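# Move cart with paper through door into yellow bay

## Task

Get the utility cart from this room, through the door that swings shut by itself, and into the next room. Leave it parked in the yellow-taped bay with each of its four wheels fully inside the tape and none resting on the tape. The case of copy paper must sit in the cart's top tray with no part of it overhanging the tray's edges. The door must be closed at the finish. Either robot or both may do the work. Any robot that topples or is left leaning means the task has failed.

## Robot and tools

ROBOTS. r1 and r2 are identical Hello Robot Stretch 4 units. Each has an omni-wheel base, a lift that rides up a mast, an arm that telescopes forward, a wrist with yaw, pitch and roll, and a two-finger gripper. A robot is about 1.6 m tall, and its base edge lies within 0.23 m of the base origin. Each robot reports only in its own frames, so judge where they stand relative to each other from the images, lidar_m and wrist_depth_mm.

FRAMES. All positions are in metres. In the base frame the origin is on the floor below the base centre, with x forward, y left and z up. hand_pose, a point between the open fingertips, is given in this frame and may be somewhat inaccurate. The odometry frame is the base frame as it stood when the scene began. base_odometry counts wheel rotation only, so slipping shows up as travel. Its heading is in rad, -3.142 to 3.142, with left positive.

move. Its arguments are r1, r2, cameras and blocking. blocking must always be false. The call returns after about 0.5 s while the motion carries on. Each robot key holds that robot's part of the action. A robot that is not named gets no new command, and its earlier motions keep running. A robot's part contains base and/or joints, plus optional speeds, pace and contact_limits. Alternatively it contains only end_of_arm: "enable_torque", which re-powers any wrist or gripper motor that has shut off.
- base holds a single relative offset, measured from where the base last reported itself, or from its current spot if a move was still running. translate_m runs -2 to 2 m with forward positive. strafe_m runs -2 to 2 m with left positive. rotate_rad runs -3.2 to 3.2 rad with counter-clockwise positive. Only translate_m and strafe_m can be combined, giving a straight diagonal with no turning.
- joints holds absolute targets, by name. lift_m: 0 to 1.2. arm_m: 0 to 0.55. wrist_yaw_rad: -1.134 to 4.276, where 0 is forward, left is positive and 3.14 is folded back. wrist_pitch_rad: -1.117 to 4.259, where 0 is level and 1.57 points down. wrist_roll_rad: -1.117 to 4.259, where positive is clockwise when seen from behind the gripper. gripper_m: -0.038 to 0.141, the fingertip gap, which can be off by up to 0.015. At -0.02 or below the fingers press against each other. A joint counts as done within ±0.004 for lift, arm and gripper, and within ±0.02 for the wrist joints. A joint target outside its range is clipped to the limit. Any other value outside its range is refused. An unknown key makes the call invalid.
- pace is "slow", "default", "fast" or "max". For the base this means 0.1/0.3/0.4/0.6 m/s and 1/2/3/4 rad/s. With the lift above 0.2 the base is slowed, down to 0.3 m/s and 1 rad/s at 1.2. speeds sets the top speed of one joint (not the gripper).
- contact_limits runs 0 (gentlest) to 1 and applies to arm_m, lift_m, translate_m, strafe_m and rotate_rad. The default is 0.5. Put each limit beside its own command. A base limit stays in force until the next action that includes base. When lifting a gripped load, keep the lift limit at 0.15 or more for 1 kg and 0.3 or more for 2 kg.
An action lasts at most 15 s, and a motion is cut off at 14 s with time_out.

wait takes seconds from 0 to 10 and returns the state. It returns early once any running move has come to rest. wait(0) shows the line "earlier move". stop brakes every running motion on both robots. It also re-brakes slack wheels, and a "stop:" line reports whether they hold. zoom_image takes camera and region [x0, y0, x1, y1], in pixels from the top-left corner, at most 504 by 504. Only the newest images can be zoomed. finished_scene takes the current scene number and ends the scene; this cannot be undone. The cameras argument lists names such as r1_head_camera, r1_head_left_camera, r1_head_right_camera, r1_wrist_camera (and the r2_ versions), or "all". A move with no action returns the full state, every image and the scene number.

RESULTS. The "move:" line gives each robot that was sent a motion, either "done" or its worst status. A robot under "as last shown" was not commanded, and its unchanged lines repeat earlier values. The "pictures" line gives the order of the images, which may lag the state slightly. Statuses are moving, done, off_target (at rest short of target and possibly still pushing), contact_stop (held back and now slack), time_out (target dropped), limit_stop_at_own_body, limit_stop_at_tilt (lean over 6 degrees, so lift, arm and wheels go slack) and torque_fault (a wrist or gripper motor is limp until enable_torque). on_its_own reports anything uncommanded, such as slack joints, a slack base, or servo_current outside its rest range. lidar_m gives 12 distances in metres, one per 30-degree sector: the 1st is ahead, then counter-clockwise, so the 4th is left, the 7th behind and the 10th right. "-" means nothing seen, or something nearer than 0.25 m. wrist_depth_mm is a 7x7 grid in mm, 100 to 2000. base_tilt is in degrees, forward and right positive, each with up to about 3 degrees of fixed error. If turned_by_wheels and turned_by_imu differ by more than about 0.1 rad over a move, the base slipped or struck something. motor_effort is in percent, and servo_current in mA.

CAUTIONS. A refused call, or an uncommanded stop, cancels the later move, wait and finished_scene calls in the same reply. The scene keeps running while you compose a reply. Robots must never press against each other. Once bases touch, a few more millimetres becomes a hard press, and a gripper closing on the other robot's fingers also counts. The two robots' travel can differ by up to 3 cm per metre, so a shared load can tip one over. Avoid turning, driving or braking with more than 1 kg held and arm_m above 0.2, and avoid strong pulls with the gripper held high. To grip, command a gap more than 0.015 below the object's width; about 0.06 below resists tugs. Open the fingers before turning the base or wrist if they are closed over a rim. Self-collision becomes likely with the gripper over the base and the lift below about 0.2 (0.45 if pointing down), with the wrist tilted up and rolled, or with yaw plus pitch below about -1.1. Avoid drops, slams, hard impacts on fixed or heavy objects, and letting parts fall.

Each tool is called after "Request:" by a JSON object that holds its "name" and its "arguments", one argument or row to a line.

## Session

Request:
{"name": "move", "arguments": {

}}

Scene clock: 0.00 s.
r1.base_odometry: x=+0.000 y=+0.000 heading=+0.000
r1.turned_by_wheels: +0.000
r1.turned_by_imu: +0.000
r1.base_tilt: forward=-1.6 right=+1.3
r1.lidar_m: 1.92 2.25 3.81 1.93 0.97 0.84 0.83 0.93 0.77 0.76 0.93 1.59
r1.base_status: not commanded
r1.joint_positions: lift_m=+0.127 arm_m=+0.000 wrist_yaw_rad=+3.089 wrist_pitch_rad=+0.002 wrist_roll_rad=+0.000 gripper_m=+0.056
r1.joint_status: not commanded
r1.measured_speeds: all 0
r1.motor_effort: lift_m=+20 arm_m=-4 wheel_0=+0 wheel_1=+1 wheel_2=+1
r1.servo_current: wrist_yaw_rad=39 wrist_pitch_rad=46 wrist_roll_rad=65 gripper_m=39
r1.hand_pose: x=-0.1125 y=+0.1024 z=+0.3046 quat_wxyz=(+0.026, -0.001, +0.000, +1.000) (m; r1's base frame)
r1.wrist_depth_mm: 137 138 - - - - - / 113 139 - - - - - / 117 140 224 - - - - / 137 161 - - - - - / - - - - - - - / - - 191 - 187 - - / 842 759 750 788 788 732 768
r2.base_odometry: x=+0.000 y=+0.000 heading=+0.000
r2.turned_by_wheels: +0.000
r2.turned_by_imu: +0.000
r2.base_tilt: forward=-0.6 right=+0.1
r2.lidar_m: 2.02 1.45 1.40 1.49 2.01 2.22 2.34 3.17 1.60 3.62 2.59 2.46
r2.base_status: not commanded
r2.joint_positions: lift_m=+0.295 arm_m=+0.000 wrist_yaw_rad=+3.133 wrist_pitch_rad=+0.002 wrist_roll_rad=+0.000 gripper_m=+0.056
r2.joint_status: not commanded
r2.measured_speeds: all 0
r2.motor_effort: lift_m=+18 arm_m=-4 wheel_0=+0 wheel_1=-1 wheel_2=+0
r2.servo_current: wrist_yaw_rad=46 wrist_pitch_rad=39 wrist_roll_rad=46 gripper_m=59
r2.hand_pose: x=-0.1167 y=+0.0898 z=+0.4727 quat_wxyz=(+0.004, -0.001, +0.000, +1.000) (m; r2's base frame)
r2.wrist_depth_mm: - 140 - - - - - / - 126 150 - - - - / - 130 185 - - - - / 144 143 272 - - - - / 229 - - - - - - / 226 1576 196 1576 190 1618 1464 / 226 1060 1138 - - 1025 1060
pictures: r1_head_camera, r1_head_left_camera, r1_head_right_camera, r1_wrist_camera, r2_head_camera, r2_head_left_camera, r2_head_right_camera, r2_wrist_camera
Images, in order (width x height): r1_head_camera 420x560, r1_head_left_camera 420x672, r1_head_right_camera 420x672, r1_wrist_camera 616x392, r2_head_camera 420x560, r2_head_left_camera 420x672, r2_head_right_camera 420x672, r2_wrist_camera 616x392.

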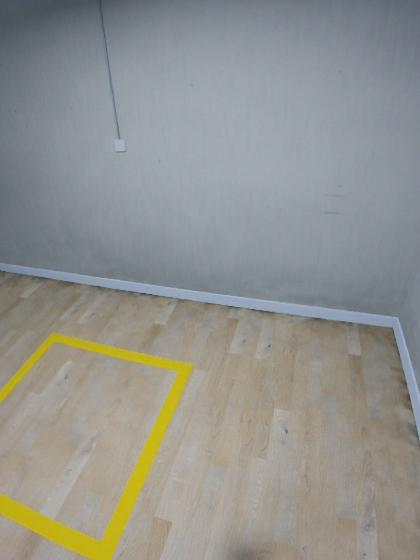

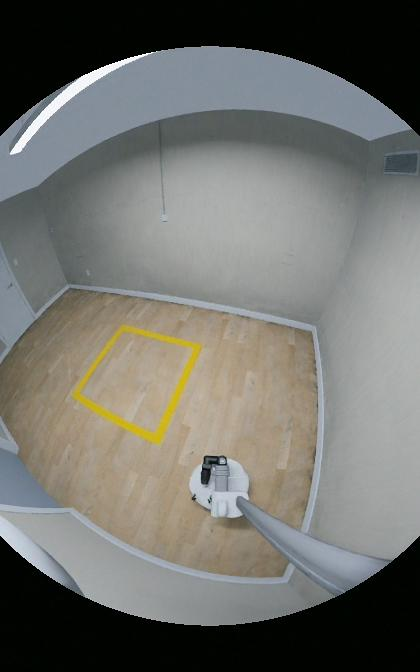

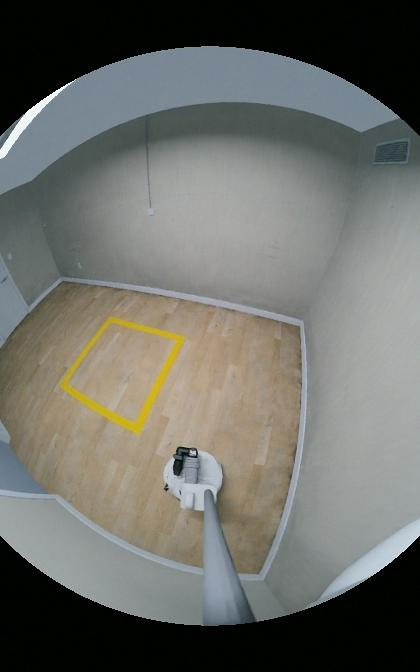

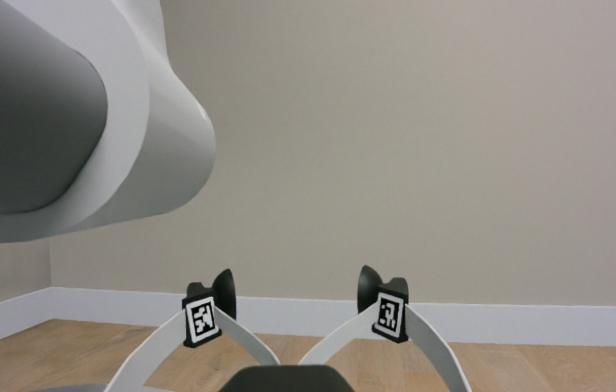

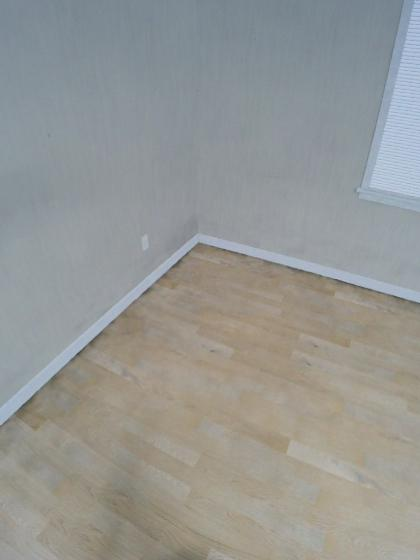

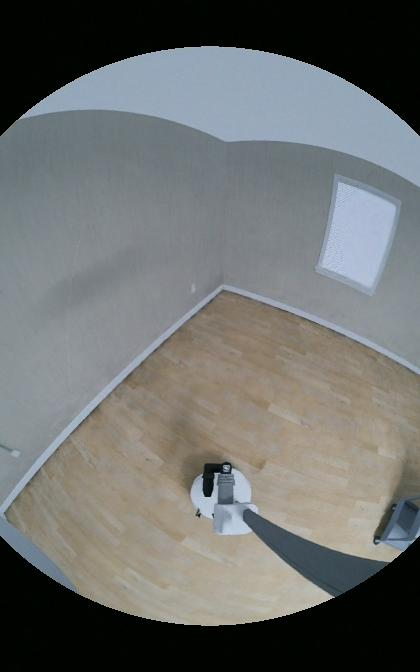

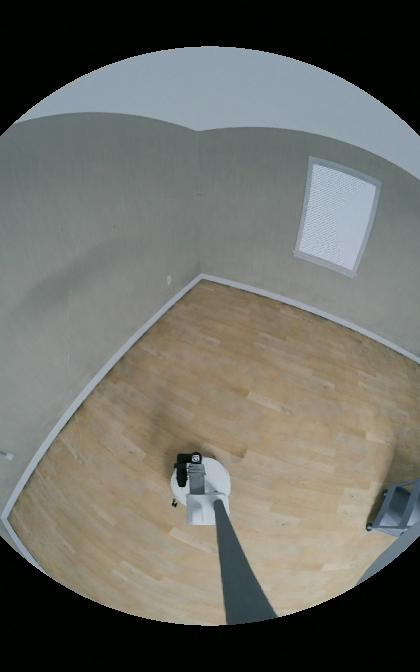

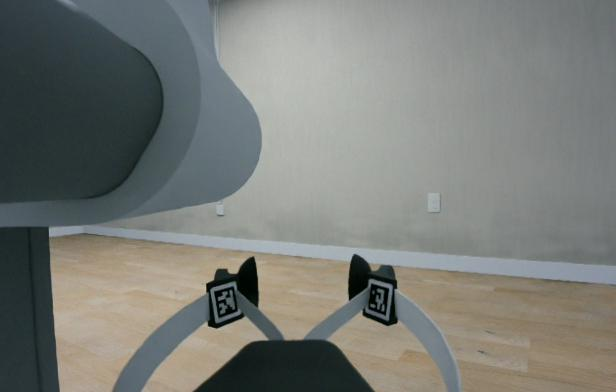

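Request:
{"name": "move", "arguments": {
  "r1": {"base":{"rotate_rad":1.5}},
  "r2": {"base":{"rotate_rad":-1.6}},
  "blocking": false
}}

Request:
{"name": "wait", "arguments": {
  "seconds": 2.5,
  "cameras": ["r1_head_camera","r1_head_left_camera","r1_head_right_camera","r2_head_camera","r2_head_left_camera","r2_head_right_camera"]
}}

Request:
{"name": "wait", "arguments": {
  "seconds": 1,
  "cameras": ["r1_head_camera","r1_head_left_camera","r1_head_right_camera","r2_head_camera","r2_head_left_camera","r2_head_right_camera"]
}}

Scene clock: 5.07 s.
move: r1 moving; r2 moving
r1.base_odometry: x=+0.000 y=+0.000 heading=+0.252
r1.turned_by_wheels: +0.252
r1.turned_by_imu: +0.252
r1.base_tilt: forward=-1.6 right=+1.2
r1.lidar_m: 1.98 2.71 3.66 1.25 0.89 0.80 0.87 0.80 0.77 0.82 1.11 1.92
r1.base_status: rotate_rad moving
r1.joint_positions: lift_m=+0.127 arm_m=+0.000 wrist_yaw_rad=+3.089 wrist_pitch_rad=+0.002 wrist_roll_rad=+0.000 gripper_m=+0.056
r1.joint_status: not commanded
r1.measured_speeds: translate_m=-0.001 strafe_m=-0.001 rotate_rad=+0.980 lift_m=+0.000 arm_m=+0.000 wrist_yaw_rad=+0.000 wrist_pitch_rad=+0.000 wrist_roll_rad=+0.000
r1.motor_effort: lift_m=+20(20) arm_m=-4(4) wheel_0=-8(9) wheel_1=-6(9) wheel_2=-7(7)
r1.servo_current: wrist_yaw_rad=59(59) wrist_pitch_rad=39(46) wrist_roll_rad=46(59) gripper_m=39(39)
r1.hand_pose: x=-0.1125 y=+0.1024 z=+0.3046 quat_wxyz=(+0.026, -0.001, +0.000, +1.000) (m; r1's base frame)
r1.wrist_depth_mm: 136 138 - - - - - / 113 139 - - - - - / 114 140 226 - - - - / 137 160 - - - - - / - - - - - - - / - 1060 190 - 187 - - / 778 750 750 798 750 699 732
r2.base_odometry: x=+0.000 y=+0.000 heading=-0.252
r2.turned_by_wheels: -0.252
r2.turned_by_imu: -0.244
r2.base_tilt: forward=-0.7 right=+0.1
r2.lidar_m: 2.52 1.62 1.40 1.40 1.67 2.23 2.24 2.64 1.59 1.63 2.93 2.49
r2.base_status: rotate_rad moving
r2.joint_positions: lift_m=+0.295 arm_m=+0.000 wrist_yaw_rad=+3.133 wrist_pitch_rad=+0.002 wrist_roll_rad=+0.000 gripper_m=+0.056
r2.joint_status: not commanded
r2.measured_speeds: translate_m=+0.000 strafe_m=+0.000 rotate_rad=-0.974 lift_m=+0.000 arm_m=+0.000 wrist_yaw_rad=+0.000 wrist_pitch_rad=+0.000 wrist_roll_rad=+0.000
r2.motor_effort: lift_m=+18(18) arm_m=-4(4) wheel_0=+8(9) wheel_1=+8(10) wheel_2=+9(11)
r2.servo_current: wrist_yaw_rad=33(52) wrist_pitch_rad=39(46) wrist_roll_rad=52(52) gripper_m=39(59)
r2.hand_pose: x=-0.1167 y=+0.0898 z=+0.4727 quat_wxyz=(+0.004, -0.001, +0.000, +1.000) (m; r2's base frame)
r2.wrist_depth_mm: - 141 - - - - - / - 127 150 - - - - / - 130 184 - - - - / 144 143 272 - - - - / 229 - - - - - - / 227 1576 196 1576 190 1661 1464 / 226 1060 1138 - - 1060 1060
pictures: none

Scene clock: 6.60 s.
earlier move: r1 done; r2 moving
r1.base_odometry: x=+0.000 y=+0.000 heading=+1.500
r1.turned_by_wheels: +1.248
r1.turned_by_imu: +1.255
r1.base_tilt: forward=-1.6 right=+1.3
r1.lidar_m: 2.26 1.04 0.83 0.83 0.95 0.78 0.77 0.87 1.39 1.93 2.10 3.36
r1.base_status: done
r1.joint_positions: lift_m=+0.127 arm_m=+0.000 wrist_yaw_rad=+3.089 wrist_pitch_rad=+0.002 wrist_roll_rad=+0.000 gripper_m=+0.056
r1.joint_status: not commanded
r1.measured_speeds: all 0
r1.motor_effort: lift_m=+20(20) arm_m=-4(4) wheel_0=+0(10) wheel_1=+0(9) wheel_2=+1(8)
r1.servo_current: wrist_yaw_rad=33(65) wrist_pitch_rad=33(52) wrist_roll_rad=52(65) gripper_m=39(46)
r1.hand_pose: x=-0.1125 y=+0.1024 z=+0.3046 quat_wxyz=(+0.026, -0.001, +0.000, +1.000) (m; r1's base frame)
r1.wrist_depth_mm: 136 139 - - - - - / 113 139 - - - - - / 117 140 228 - - - - / 137 161 - - - - - / - - - - - - - / - - 190 - 187 - - / 842 750 759 143 741 741 768
r2.base_odometry: x=+0.000 y=+0.000 heading=-1.599
r2.turned_by_wheels: -1.347
r2.turned_by_imu: -1.311
r2.base_tilt: forward=-0.6 right=+0.1
r2.lidar_m: 3.66 2.60 2.46 2.05 1.48 1.40 1.48 2.00 2.23 2.30 3.11 1.63
r2.base_status: rotate_rad moving
r2.joint_positions: lift_m=+0.295 arm_m=+0.000 wrist_yaw_rad=+3.133 wrist_pitch_rad=+0.002 wrist_roll_rad=+0.000 gripper_m=+0.056
r2.joint_status: not commanded
r2.measured_speeds: all 0
r2.motor_effort: lift_m=+18(18) arm_m=-4(4) wheel_0=+2(11) wheel_1=+2(11) wheel_2=+4(11)
r2.servo_current: wrist_yaw_rad=39(59) wrist_pitch_rad=39(46) wrist_roll_rad=52(52) gripper_m=39(59)
r2.hand_pose: x=-0.1167 y=+0.0898 z=+0.4727 quat_wxyz=(+0.004, -0.001, +0.000, +1.000) (m; r2's base frame)
r2.wrist_depth_mm: - 140 - - - - - / - 126 142 - - - - / - 130 185 - - - - / 144 143 227 - - - - / 229 - - - - - - / 228 1537 196 1336 190 - - / 226 1060 1138 - - 1042 1078
wait: 1.53 of 2.5 s (r1 has come to rest)
pictures: r1_head_camera, r1_head_left_camera, r1_head_right_camera, r2_head_camera, r2_head_left_camera, r2_head_right_camera
Images, in order (width x height): r1_head_camera 420x560, r1_head_left_camera 420x672, r1_head_right_camera 420x672, r2_head_camera 420x560, r2_head_left_camera 420x672, r2_head_right_camera 420x672.

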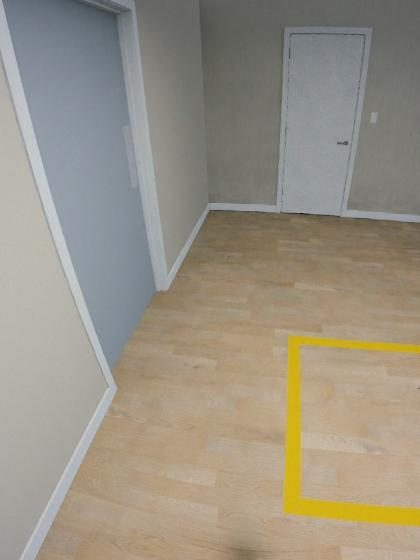

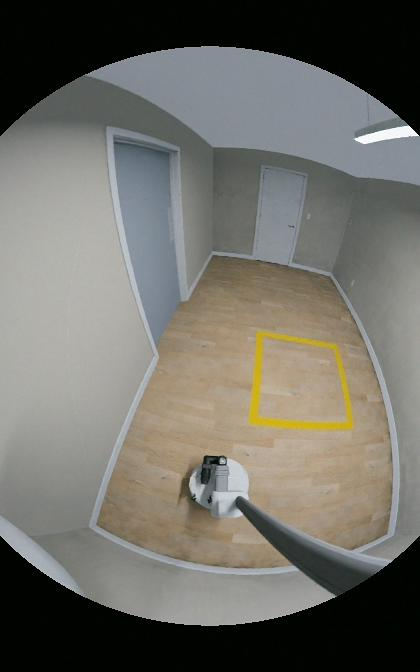

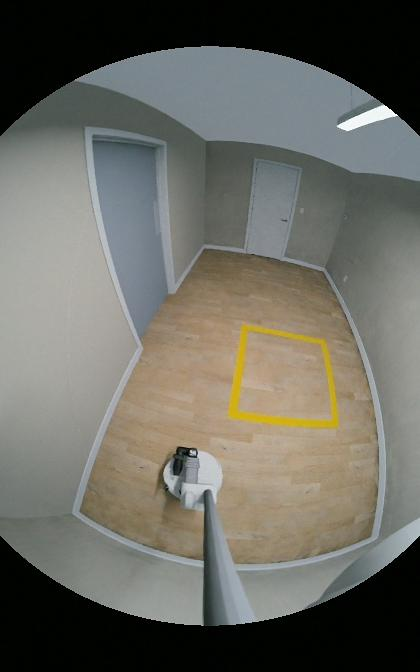

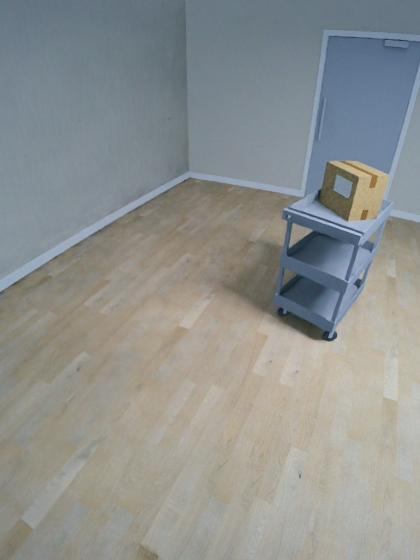

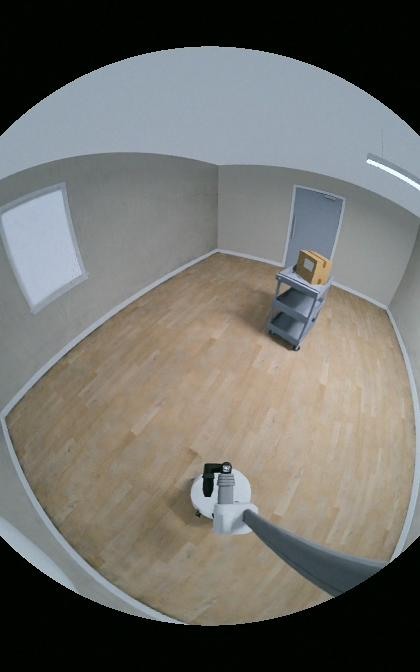

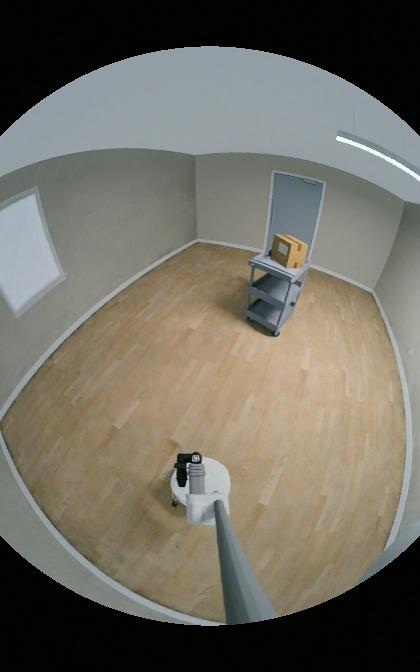

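Scene clock: 6.67 s.
earlier move: r2 done
r1.base_odometry: x=+0.000 y=+0.000 heading=+1.500
r1.turned_by_wheels: +0.000
r1.turned_by_imu: +0.000
r1.base_tilt: forward=-1.6 right=+1.3
r1.lidar_m: 2.23 1.05 0.85 0.83 0.95 0.77 0.77 0.89 1.41 1.92 2.15 3.40
r1.base_status: done
r1.joint_positions: lift_m=+0.127 arm_m=+0.000 wrist_yaw_rad=+3.089 wrist_pitch_rad=+0.002 wrist_roll_rad=+0.000 gripper_m=+0.056
r1.joint_status: not commanded
r1.measured_speeds: all 0
r1.motor_effort: lift_m=+20(20) arm_m=-4(4) wheel_0=+0(10) wheel_1=-1(9) wheel_2=+1(8)
r1.servo_current: wrist_yaw_rad=65(65) wrist_pitch_rad=52(52) wrist_roll_rad=59(65) gripper_m=39(46)
r1.hand_pose: x=-0.1125 y=+0.1024 z=+0.3046 quat_wxyz=(+0.026, -0.001, +0.000, +1.000) (m; r1's base frame)
r1.wrist_depth_mm: 136 139 - - - - - / 113 139 - - - - - / 118 139 229 - - - - / 137 162 - - - - - / - - - - - - - / - - 190 - 187 - - / 842 741 750 143 750 741 768
r2.base_odometry: x=+0.000 y=+0.000 heading=-1.599
r2.turned_by_wheels: +0.000
r2.turned_by_imu: +0.000
r2.base_tilt: forward=-0.7 right=+0.0
r2.lidar_m: 3.69 2.62 2.47 2.04 1.47 1.41 1.46 1.99 2.24 2.30 3.11 1.60
r2.base_status: done
r2.joint_positions: lift_m=+0.295 arm_m=+0.000 wrist_yaw_rad=+3.133 wrist_pitch_rad=+0.002 wrist_roll_rad=+0.000 gripper_m=+0.056
r2.joint_status: not commanded
r2.measured_speeds: all 0
r2.motor_effort: lift_m=+18(18) arm_m=-4(4) wheel_0=+5(11) wheel_1=+3(11) wheel_2=+5(11)
r2.servo_current: wrist_yaw_rad=39(59) wrist_pitch_rad=39(46) wrist_roll_rad=39(52) gripper_m=46(59)
r2.hand_pose: x=-0.1167 y=+0.0898 z=+0.4727 quat_wxyz=(+0.004, -0.001, +0.000, +1.000) (m; r2's base frame)
r2.wrist_depth_mm: - 140 - - - - - / - 126 142 - - - - / - 130 185 - - - - / 144 144 226 - - - - / 229 - - - - - - / 227 1576 196 1308 190 - - / 226 1060 1160 - - 1042 1060
wait: 0.07 of 1 s (r2 has come to rest)
pictures: r1_head_camera, r1_head_left_camera, r1_head_right_camera, r2_head_camera, r2_head_left_camera, r2_head_right_camera
Images, in order (width x height): r1_head_camera 420x560, r1_head_left_camera 420x672, r1_head_right_camera 420x672, r2_head_camera 420x560, r2_head_left_camera 420x672, r2_head_right_camera 420x672.

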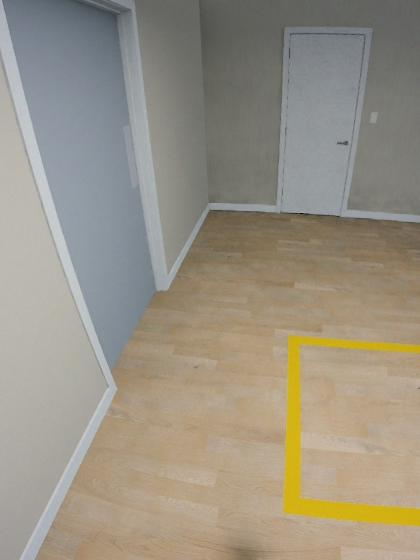

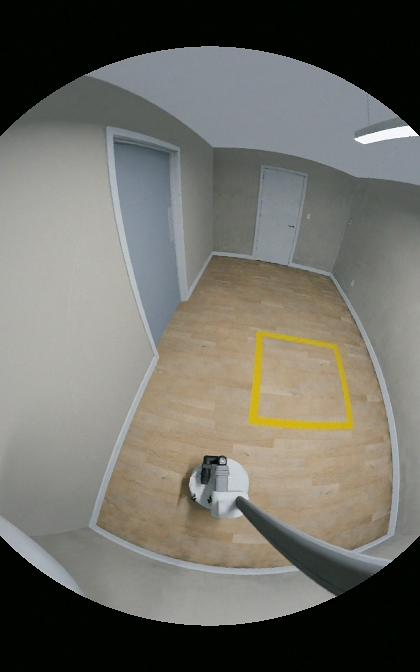

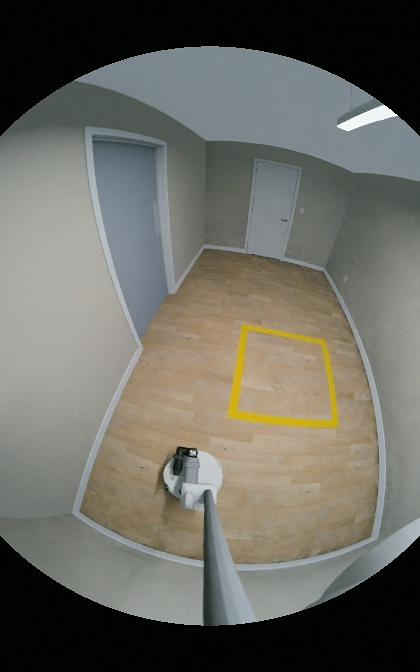

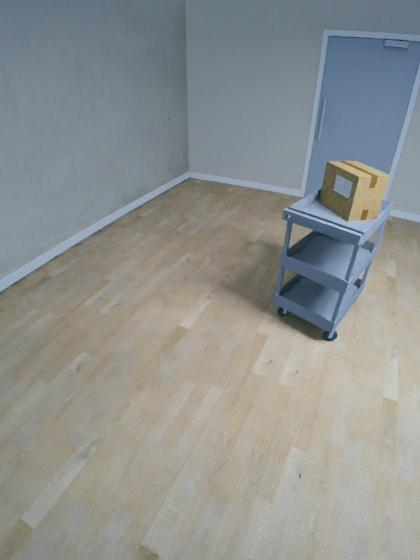

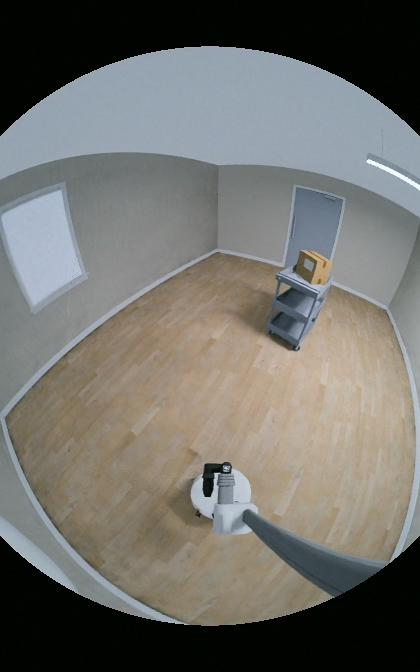

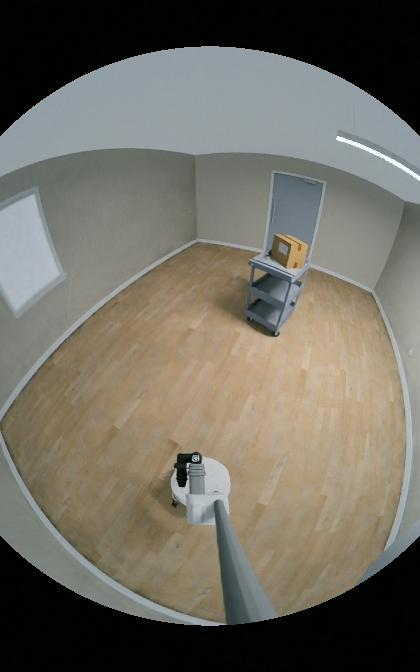

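Request:
{"name": "zoom_image", "arguments": {
  "camera": "r2_head_camera",
  "region": [250, 130, 420, 360]
}}

Request:
{"name": "zoom_image", "arguments": {
  "camera": "r2_head_right_camera",
  "region": [220, 160, 340, 350]
}}

Scaled by 2.191 from the camera's 420x560 image, which has a finer 1200x1600 frame.

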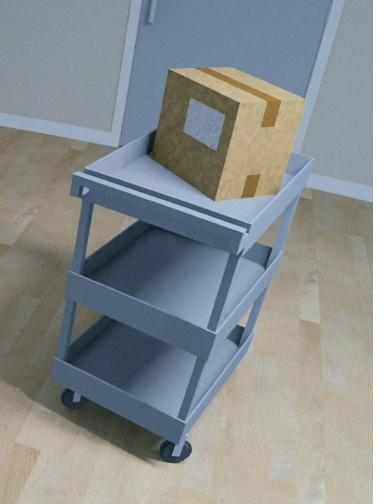

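Scaled by 2.653 from the camera's 420x672 image, which has a finer 600x960 frame.

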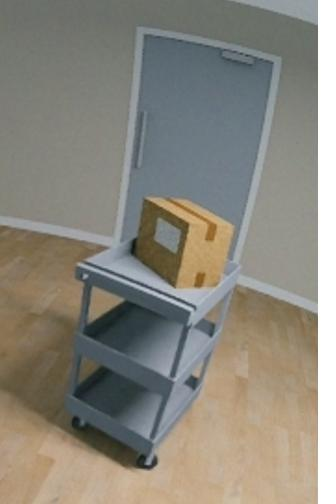

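Request:
{"name": "move", "arguments": {
  "r1": {"base":{"rotate_rad":1.31},"joints":{"lift_m":0.75,"wrist_yaw_rad":0,"gripper_m":-0.01}},
  "r2": {"base":{"rotate_rad":-0.6},"joints":{"lift_m":1.0,"wrist_yaw_rad":0,"gripper_m":0.1}},
  "blocking": false
}}

Request:
{"name": "wait", "arguments": {
  "seconds": 1.6
}}

Request:
{"name": "wait", "arguments": {
  "seconds": 1.2,
  "cameras": ["all"]
}}

Scene clock: 82.50 s.
move: r1 moving; r2 moving
r1.base_odometry: x=+0.000 y=+0.000 heading=+1.752
r1.turned_by_wheels: +0.252
r1.turned_by_imu: +0.253
r1.base_tilt: forward=-1.6 right=+1.2
r1.lidar_m: 1.37 0.92 0.82 0.86 0.83 0.77 0.79 1.03 1.94 1.99 2.53 3.91
r1.base_status: rotate_rad moving
r1.joint_positions: lift_m=+0.164 arm_m=+0.000 wrist_yaw_rad=+2.503 wrist_pitch_rad=+0.002 wrist_roll_rad=+0.000 gripper_m=+0.037
r1.joint_status: lift_m moving; wrist_yaw_rad moving; gripper_m moving
r1.measured_speeds: translate_m=-0.001 strafe_m=-0.001 rotate_rad=+0.981 lift_m=+0.146 arm_m=+0.000 wrist_yaw_rad=-1.820 wrist_pitch_rad=+0.000 wrist_roll_rad=+0.000
r1.motor_effort: lift_m=+27(27) arm_m=-4(4) wheel_0=-11(11) wheel_1=-6(8) wheel_2=-7(7)
r1.servo_current: wrist_yaw_rad=85(117) wrist_pitch_rad=39(46) wrist_roll_rad=65(65) gripper_m=111(111)
r1.hand_pose: x=-0.0084 y=+0.2422 z=+0.3421 quat_wxyz=(+0.314, -0.001, +0.000, +0.949) (m; r1's base frame)
r1.wrist_depth_mm: - - - - - - - / - - - - - - - / - - - - - - - / - - - - - - - / - - - - - - - / - - 188 - 187 - - / - 144 768 145 768 798 -
r2.base_odometry: x=+0.000 y=+0.000 heading=-1.851
r2.turned_by_wheels: -0.252
r2.turned_by_imu: -0.245
r2.base_tilt: forward=-0.7 right=+0.1
r2.lidar_m: 1.62 2.92 2.50 2.51 1.61 1.41 1.42 1.67 2.20 2.24 2.58 1.59
r2.base_status: rotate_rad moving
r2.joint_positions: lift_m=+0.333 arm_m=+0.000 wrist_yaw_rad=+2.570 wrist_pitch_rad=+0.002 wrist_roll_rad=+0.000 gripper_m=+0.075
r2.joint_status: lift_m moving; wrist_yaw_rad moving; gripper_m moving
r2.measured_speeds: translate_m=+0.001 strafe_m=+0.000 rotate_rad=-0.968 lift_m=+0.146 arm_m=+0.000 wrist_yaw_rad=-1.739 wrist_pitch_rad=+0.000 wrist_roll_rad=+0.000
r2.motor_effort: lift_m=+26(26) arm_m=-4(4) wheel_0=+8(10) wheel_1=+9(9) wheel_2=+10(11)
r2.servo_current: wrist_yaw_rad=85(111) wrist_pitch_rad=39(46) wrist_roll_rad=52(59) gripper_m=72(91)
r2.hand_pose: x=-0.0243 y=+0.2295 z=+0.5104 quat_wxyz=(+0.282, -0.001, +0.000, +0.959) (m; r2's base frame)
r2.wrist_depth_mm: - - - - - - - / - - - - - - - / 243 - - - - - - / - - - - - - - / - - - - - - - / - - 190 166 189 1499 1499 / 1205 1118 1229 - 1205 1078 1118
pictures: none

Scene clock: 84.10 s.
earlier move: r1 moving; r2 moving
r1.base_odometry: x=+0.000 y=+0.000 heading=+2.810
r1.turned_by_wheels: +1.057
r1.turned_by_imu: +1.063
r1.base_tilt: forward=-1.6 right=+1.2
r1.lidar_m: 0.85 0.85 0.85 0.76 0.79 1.05 1.92 1.97 2.54 3.94 1.35 0.93
r1.base_status: done
r1.joint_positions: lift_m=+0.607 arm_m=+0.000 wrist_yaw_rad=+0.003 wrist_pitch_rad=+0.002 wrist_roll_rad=+0.000 gripper_m=-0.009
r1.joint_status: lift_m moving; wrist_yaw_rad moving; the others done
r1.measured_speeds: translate_m=+0.000 strafe_m=+0.000 rotate_rad=+0.000 lift_m=+0.297 arm_m=+0.000 wrist_yaw_rad=-0.003 wrist_pitch_rad=+0.000 wrist_roll_rad=+0.000
r1.motor_effort: lift_m=+24(29) arm_m=-4(4) wheel_0=-3(11) wheel_1=-2(9) wheel_2=-1(9)
r1.servo_current: wrist_yaw_rad=46(137) wrist_pitch_rad=46(52) wrist_roll_rad=39(65) gripper_m=46(137)
r1.hand_pose: x=+0.4596 y=-0.0866 z=+0.7850 quat_wxyz=(+1.000, +0.000, +0.001, +0.001) (m; r1's base frame)
r1.wrist_depth_mm: - - - - - - - / - - - - - - - / - - - - - - - / - - - - - - - / - - - - - - - / - - 184 194 - - - / - - 163 135 142 - -
r2.base_odometry: x=+0.000 y=+0.000 heading=-2.198
r2.turned_by_wheels: -0.347
r2.turned_by_imu: -0.338
r2.base_tilt: forward=-0.7 right=+0.1
r2.lidar_m: 1.62 1.75 2.71 2.49 2.22 1.52 1.39 1.43 1.85 2.22 2.26 2.94
r2.base_status: done
r2.joint_positions: lift_m=+0.776 arm_m=+0.000 wrist_yaw_rad=+0.004 wrist_pitch_rad=+0.002 wrist_roll_rad=+0.000 gripper_m=+0.100
r2.joint_status: lift_m moving; wrist_yaw_rad moving; the others done
r2.measured_speeds: translate_m=+0.000 strafe_m=+0.000 rotate_rad=+0.000 lift_m=+0.300 arm_m=+0.000 wrist_yaw_rad=-0.031 wrist_pitch_rad=+0.000 wrist_roll_rad=+0.000
r2.motor_effort: lift_m=+22(26) arm_m=-4(4) wheel_0=+4(10) wheel_1=+2(10) wheel_2=+4(11)
r2.servo_current: wrist_yaw_rad=59(163) wrist_pitch_rad=39(46) wrist_roll_rad=39(59) gripper_m=52(91)
r2.hand_pose: x=+0.4596 y=-0.0864 z=+0.9534 quat_wxyz=(+1.000, +0.000, +0.001, +0.002) (m; r2's base frame)
r2.wrist_depth_mm: - - - - - - - / - - - - - - - / - - - - - - - / - - - - - - - / - - - - - - - / - - 194 - 196 - - / - - - - - 1863 1921
wait: 1.60 s; no rest
pictures: none

Scene clock: 85.30 s.
earlier move: r1 moving; r2 moving
r1.base_odometry: x=+0.000 y=+0.000 heading=+2.810
r1.turned_by_wheels: +0.000
r1.turned_by_imu: +0.000
r1.base_tilt: forward=-1.6 right=+1.3
r1.lidar_m: 0.83 0.87 0.83 0.77 0.78 1.04 1.93 1.97 2.55 3.94 1.37 0.91
r1.base_status: done
r1.joint_positions: lift_m=+0.749 arm_m=+0.000 wrist_yaw_rad=+0.003 wrist_pitch_rad=+0.002 wrist_roll_rad=+0.000 gripper_m=-0.009
r1.joint_status: lift_m moving; wrist_yaw_rad moving; the others done
r1.measured_speeds: all 0
r1.motor_effort: lift_m=+25(29) arm_m=-4(4) wheel_0=-3(11) wheel_1=-1(9) wheel_2=-1(9)
r1.servo_current: wrist_yaw_rad=52(137) wrist_pitch_rad=39(52) wrist_roll_rad=52(65) gripper_m=59(137)
r1.hand_pose: x=+0.4596 y=-0.0866 z=+0.9271 quat_wxyz=(+1.000, +0.000, +0.001, +0.001) (m; r1's base frame)
r1.wrist_depth_mm: - - - - - - - / - - - - - - - / - - - - - - - / - - - - - - - / - - - - - - - / - - 184 194 - - - / - - 162 135 142 - -
r2.base_odometry: x=+0.000 y=+0.000 heading=-2.198
r2.turned_by_wheels: +0.000
r2.turned_by_imu: +0.000
r2.base_tilt: forward=-0.7 right=+0.1
r2.lidar_m: 1.60 1.74 2.68 2.49 2.21 1.54 1.40 1.44 1.89 2.22 2.26 2.94
r2.base_status: done
r2.joint_positions: lift_m=+0.999 arm_m=+0.000 wrist_yaw_rad=+0.003 wrist_pitch_rad=+0.002 wrist_roll_rad=+0.000 gripper_m=+0.100
r2.joint_status: lift_m moving; wrist_yaw_rad moving; the others done
r2.measured_speeds: translate_m=+0.000 strafe_m=+0.000 rotate_rad=+0.000 lift_m=+0.019 arm_m=+0.000 wrist_yaw_rad=+0.000 wrist_pitch_rad=+0.000 wrist_roll_rad=+0.000
r2.motor_effort: lift_m=+21(26) arm_m=-4(4) wheel_0=+4(10) wheel_1=+2(10) wheel_2=+4(11)
r2.servo_current: wrist_yaw_rad=7(163) wrist_pitch_rad=39(46) wrist_roll_rad=52(59) gripper_m=52(91)
r2.hand_pose: x=+0.4596 y=-0.0866 z=+1.1771 quat_wxyz=(+1.000, +0.000, +0.001, +0.001) (m; r2's base frame)
r2.wrist_depth_mm: - - - - - - - / - - - - - - - / - - - - - - - / - - - - - - - / - - 1808 - - - - / - - 190 - 195 - - / - - 1576 - - - -
wait: 1.20 s; no rest
pictures: r1_head_camera, r1_head_left_camera, r1_head_right_camera, r1_wrist_camera, r2_head_camera, r2_head_left_camera, r2_head_right_camera, r2_wrist_camera
Images, in order (width x height): r1_head_camera 420x560, r1_head_left_camera 420x672, r1_head_right_camera 420x672, r1_wrist_camera 616x392, r2_head_camera 420x560, r2_head_left_camera 420x672, r2_head_right_camera 420x672, r2_wrist_camera 616x392.

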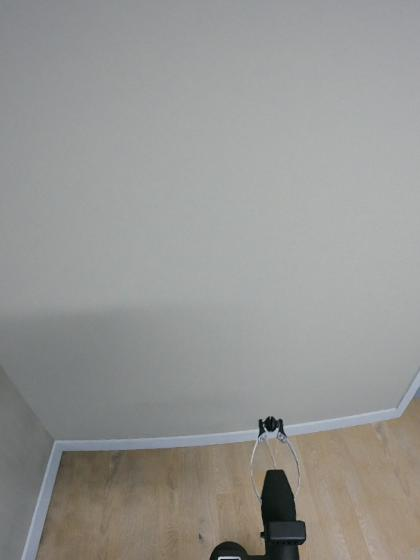

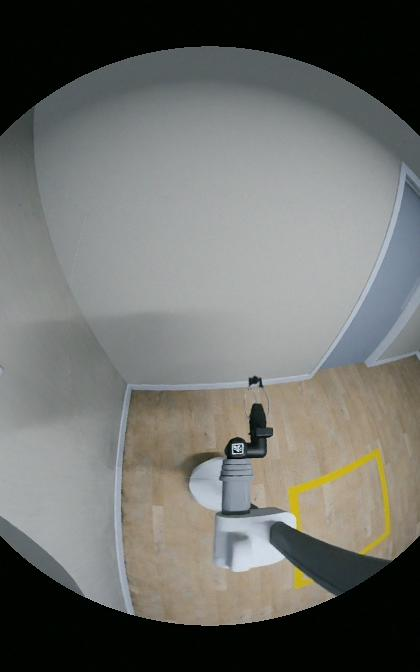

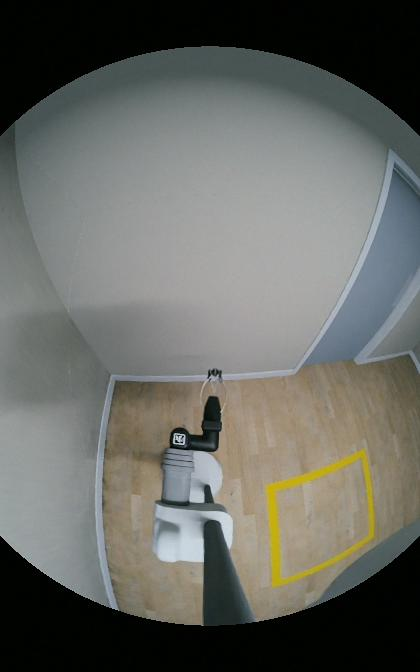

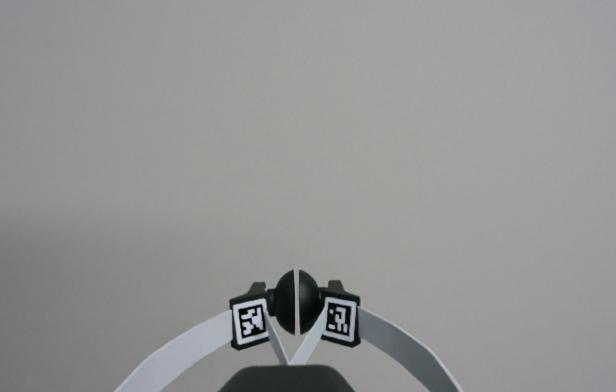

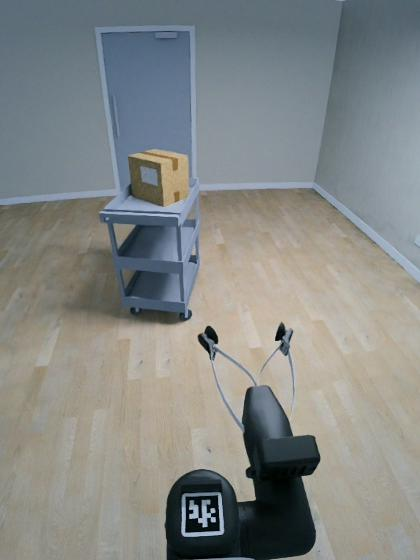

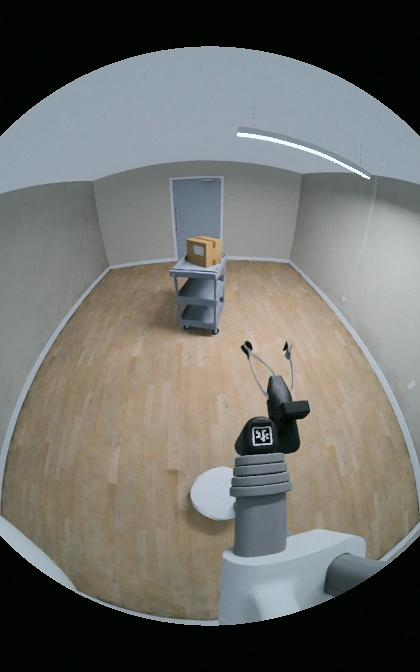

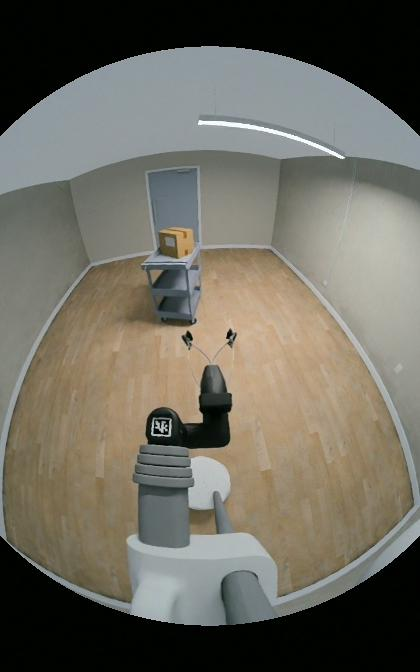

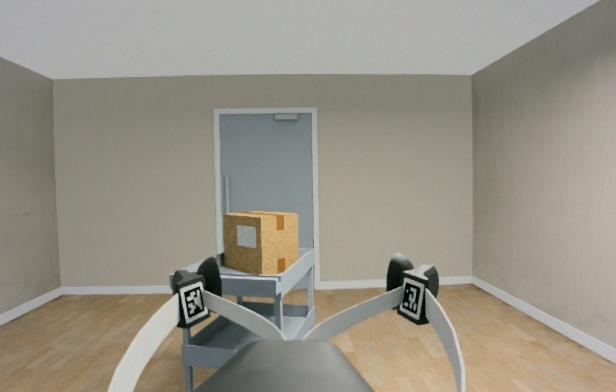

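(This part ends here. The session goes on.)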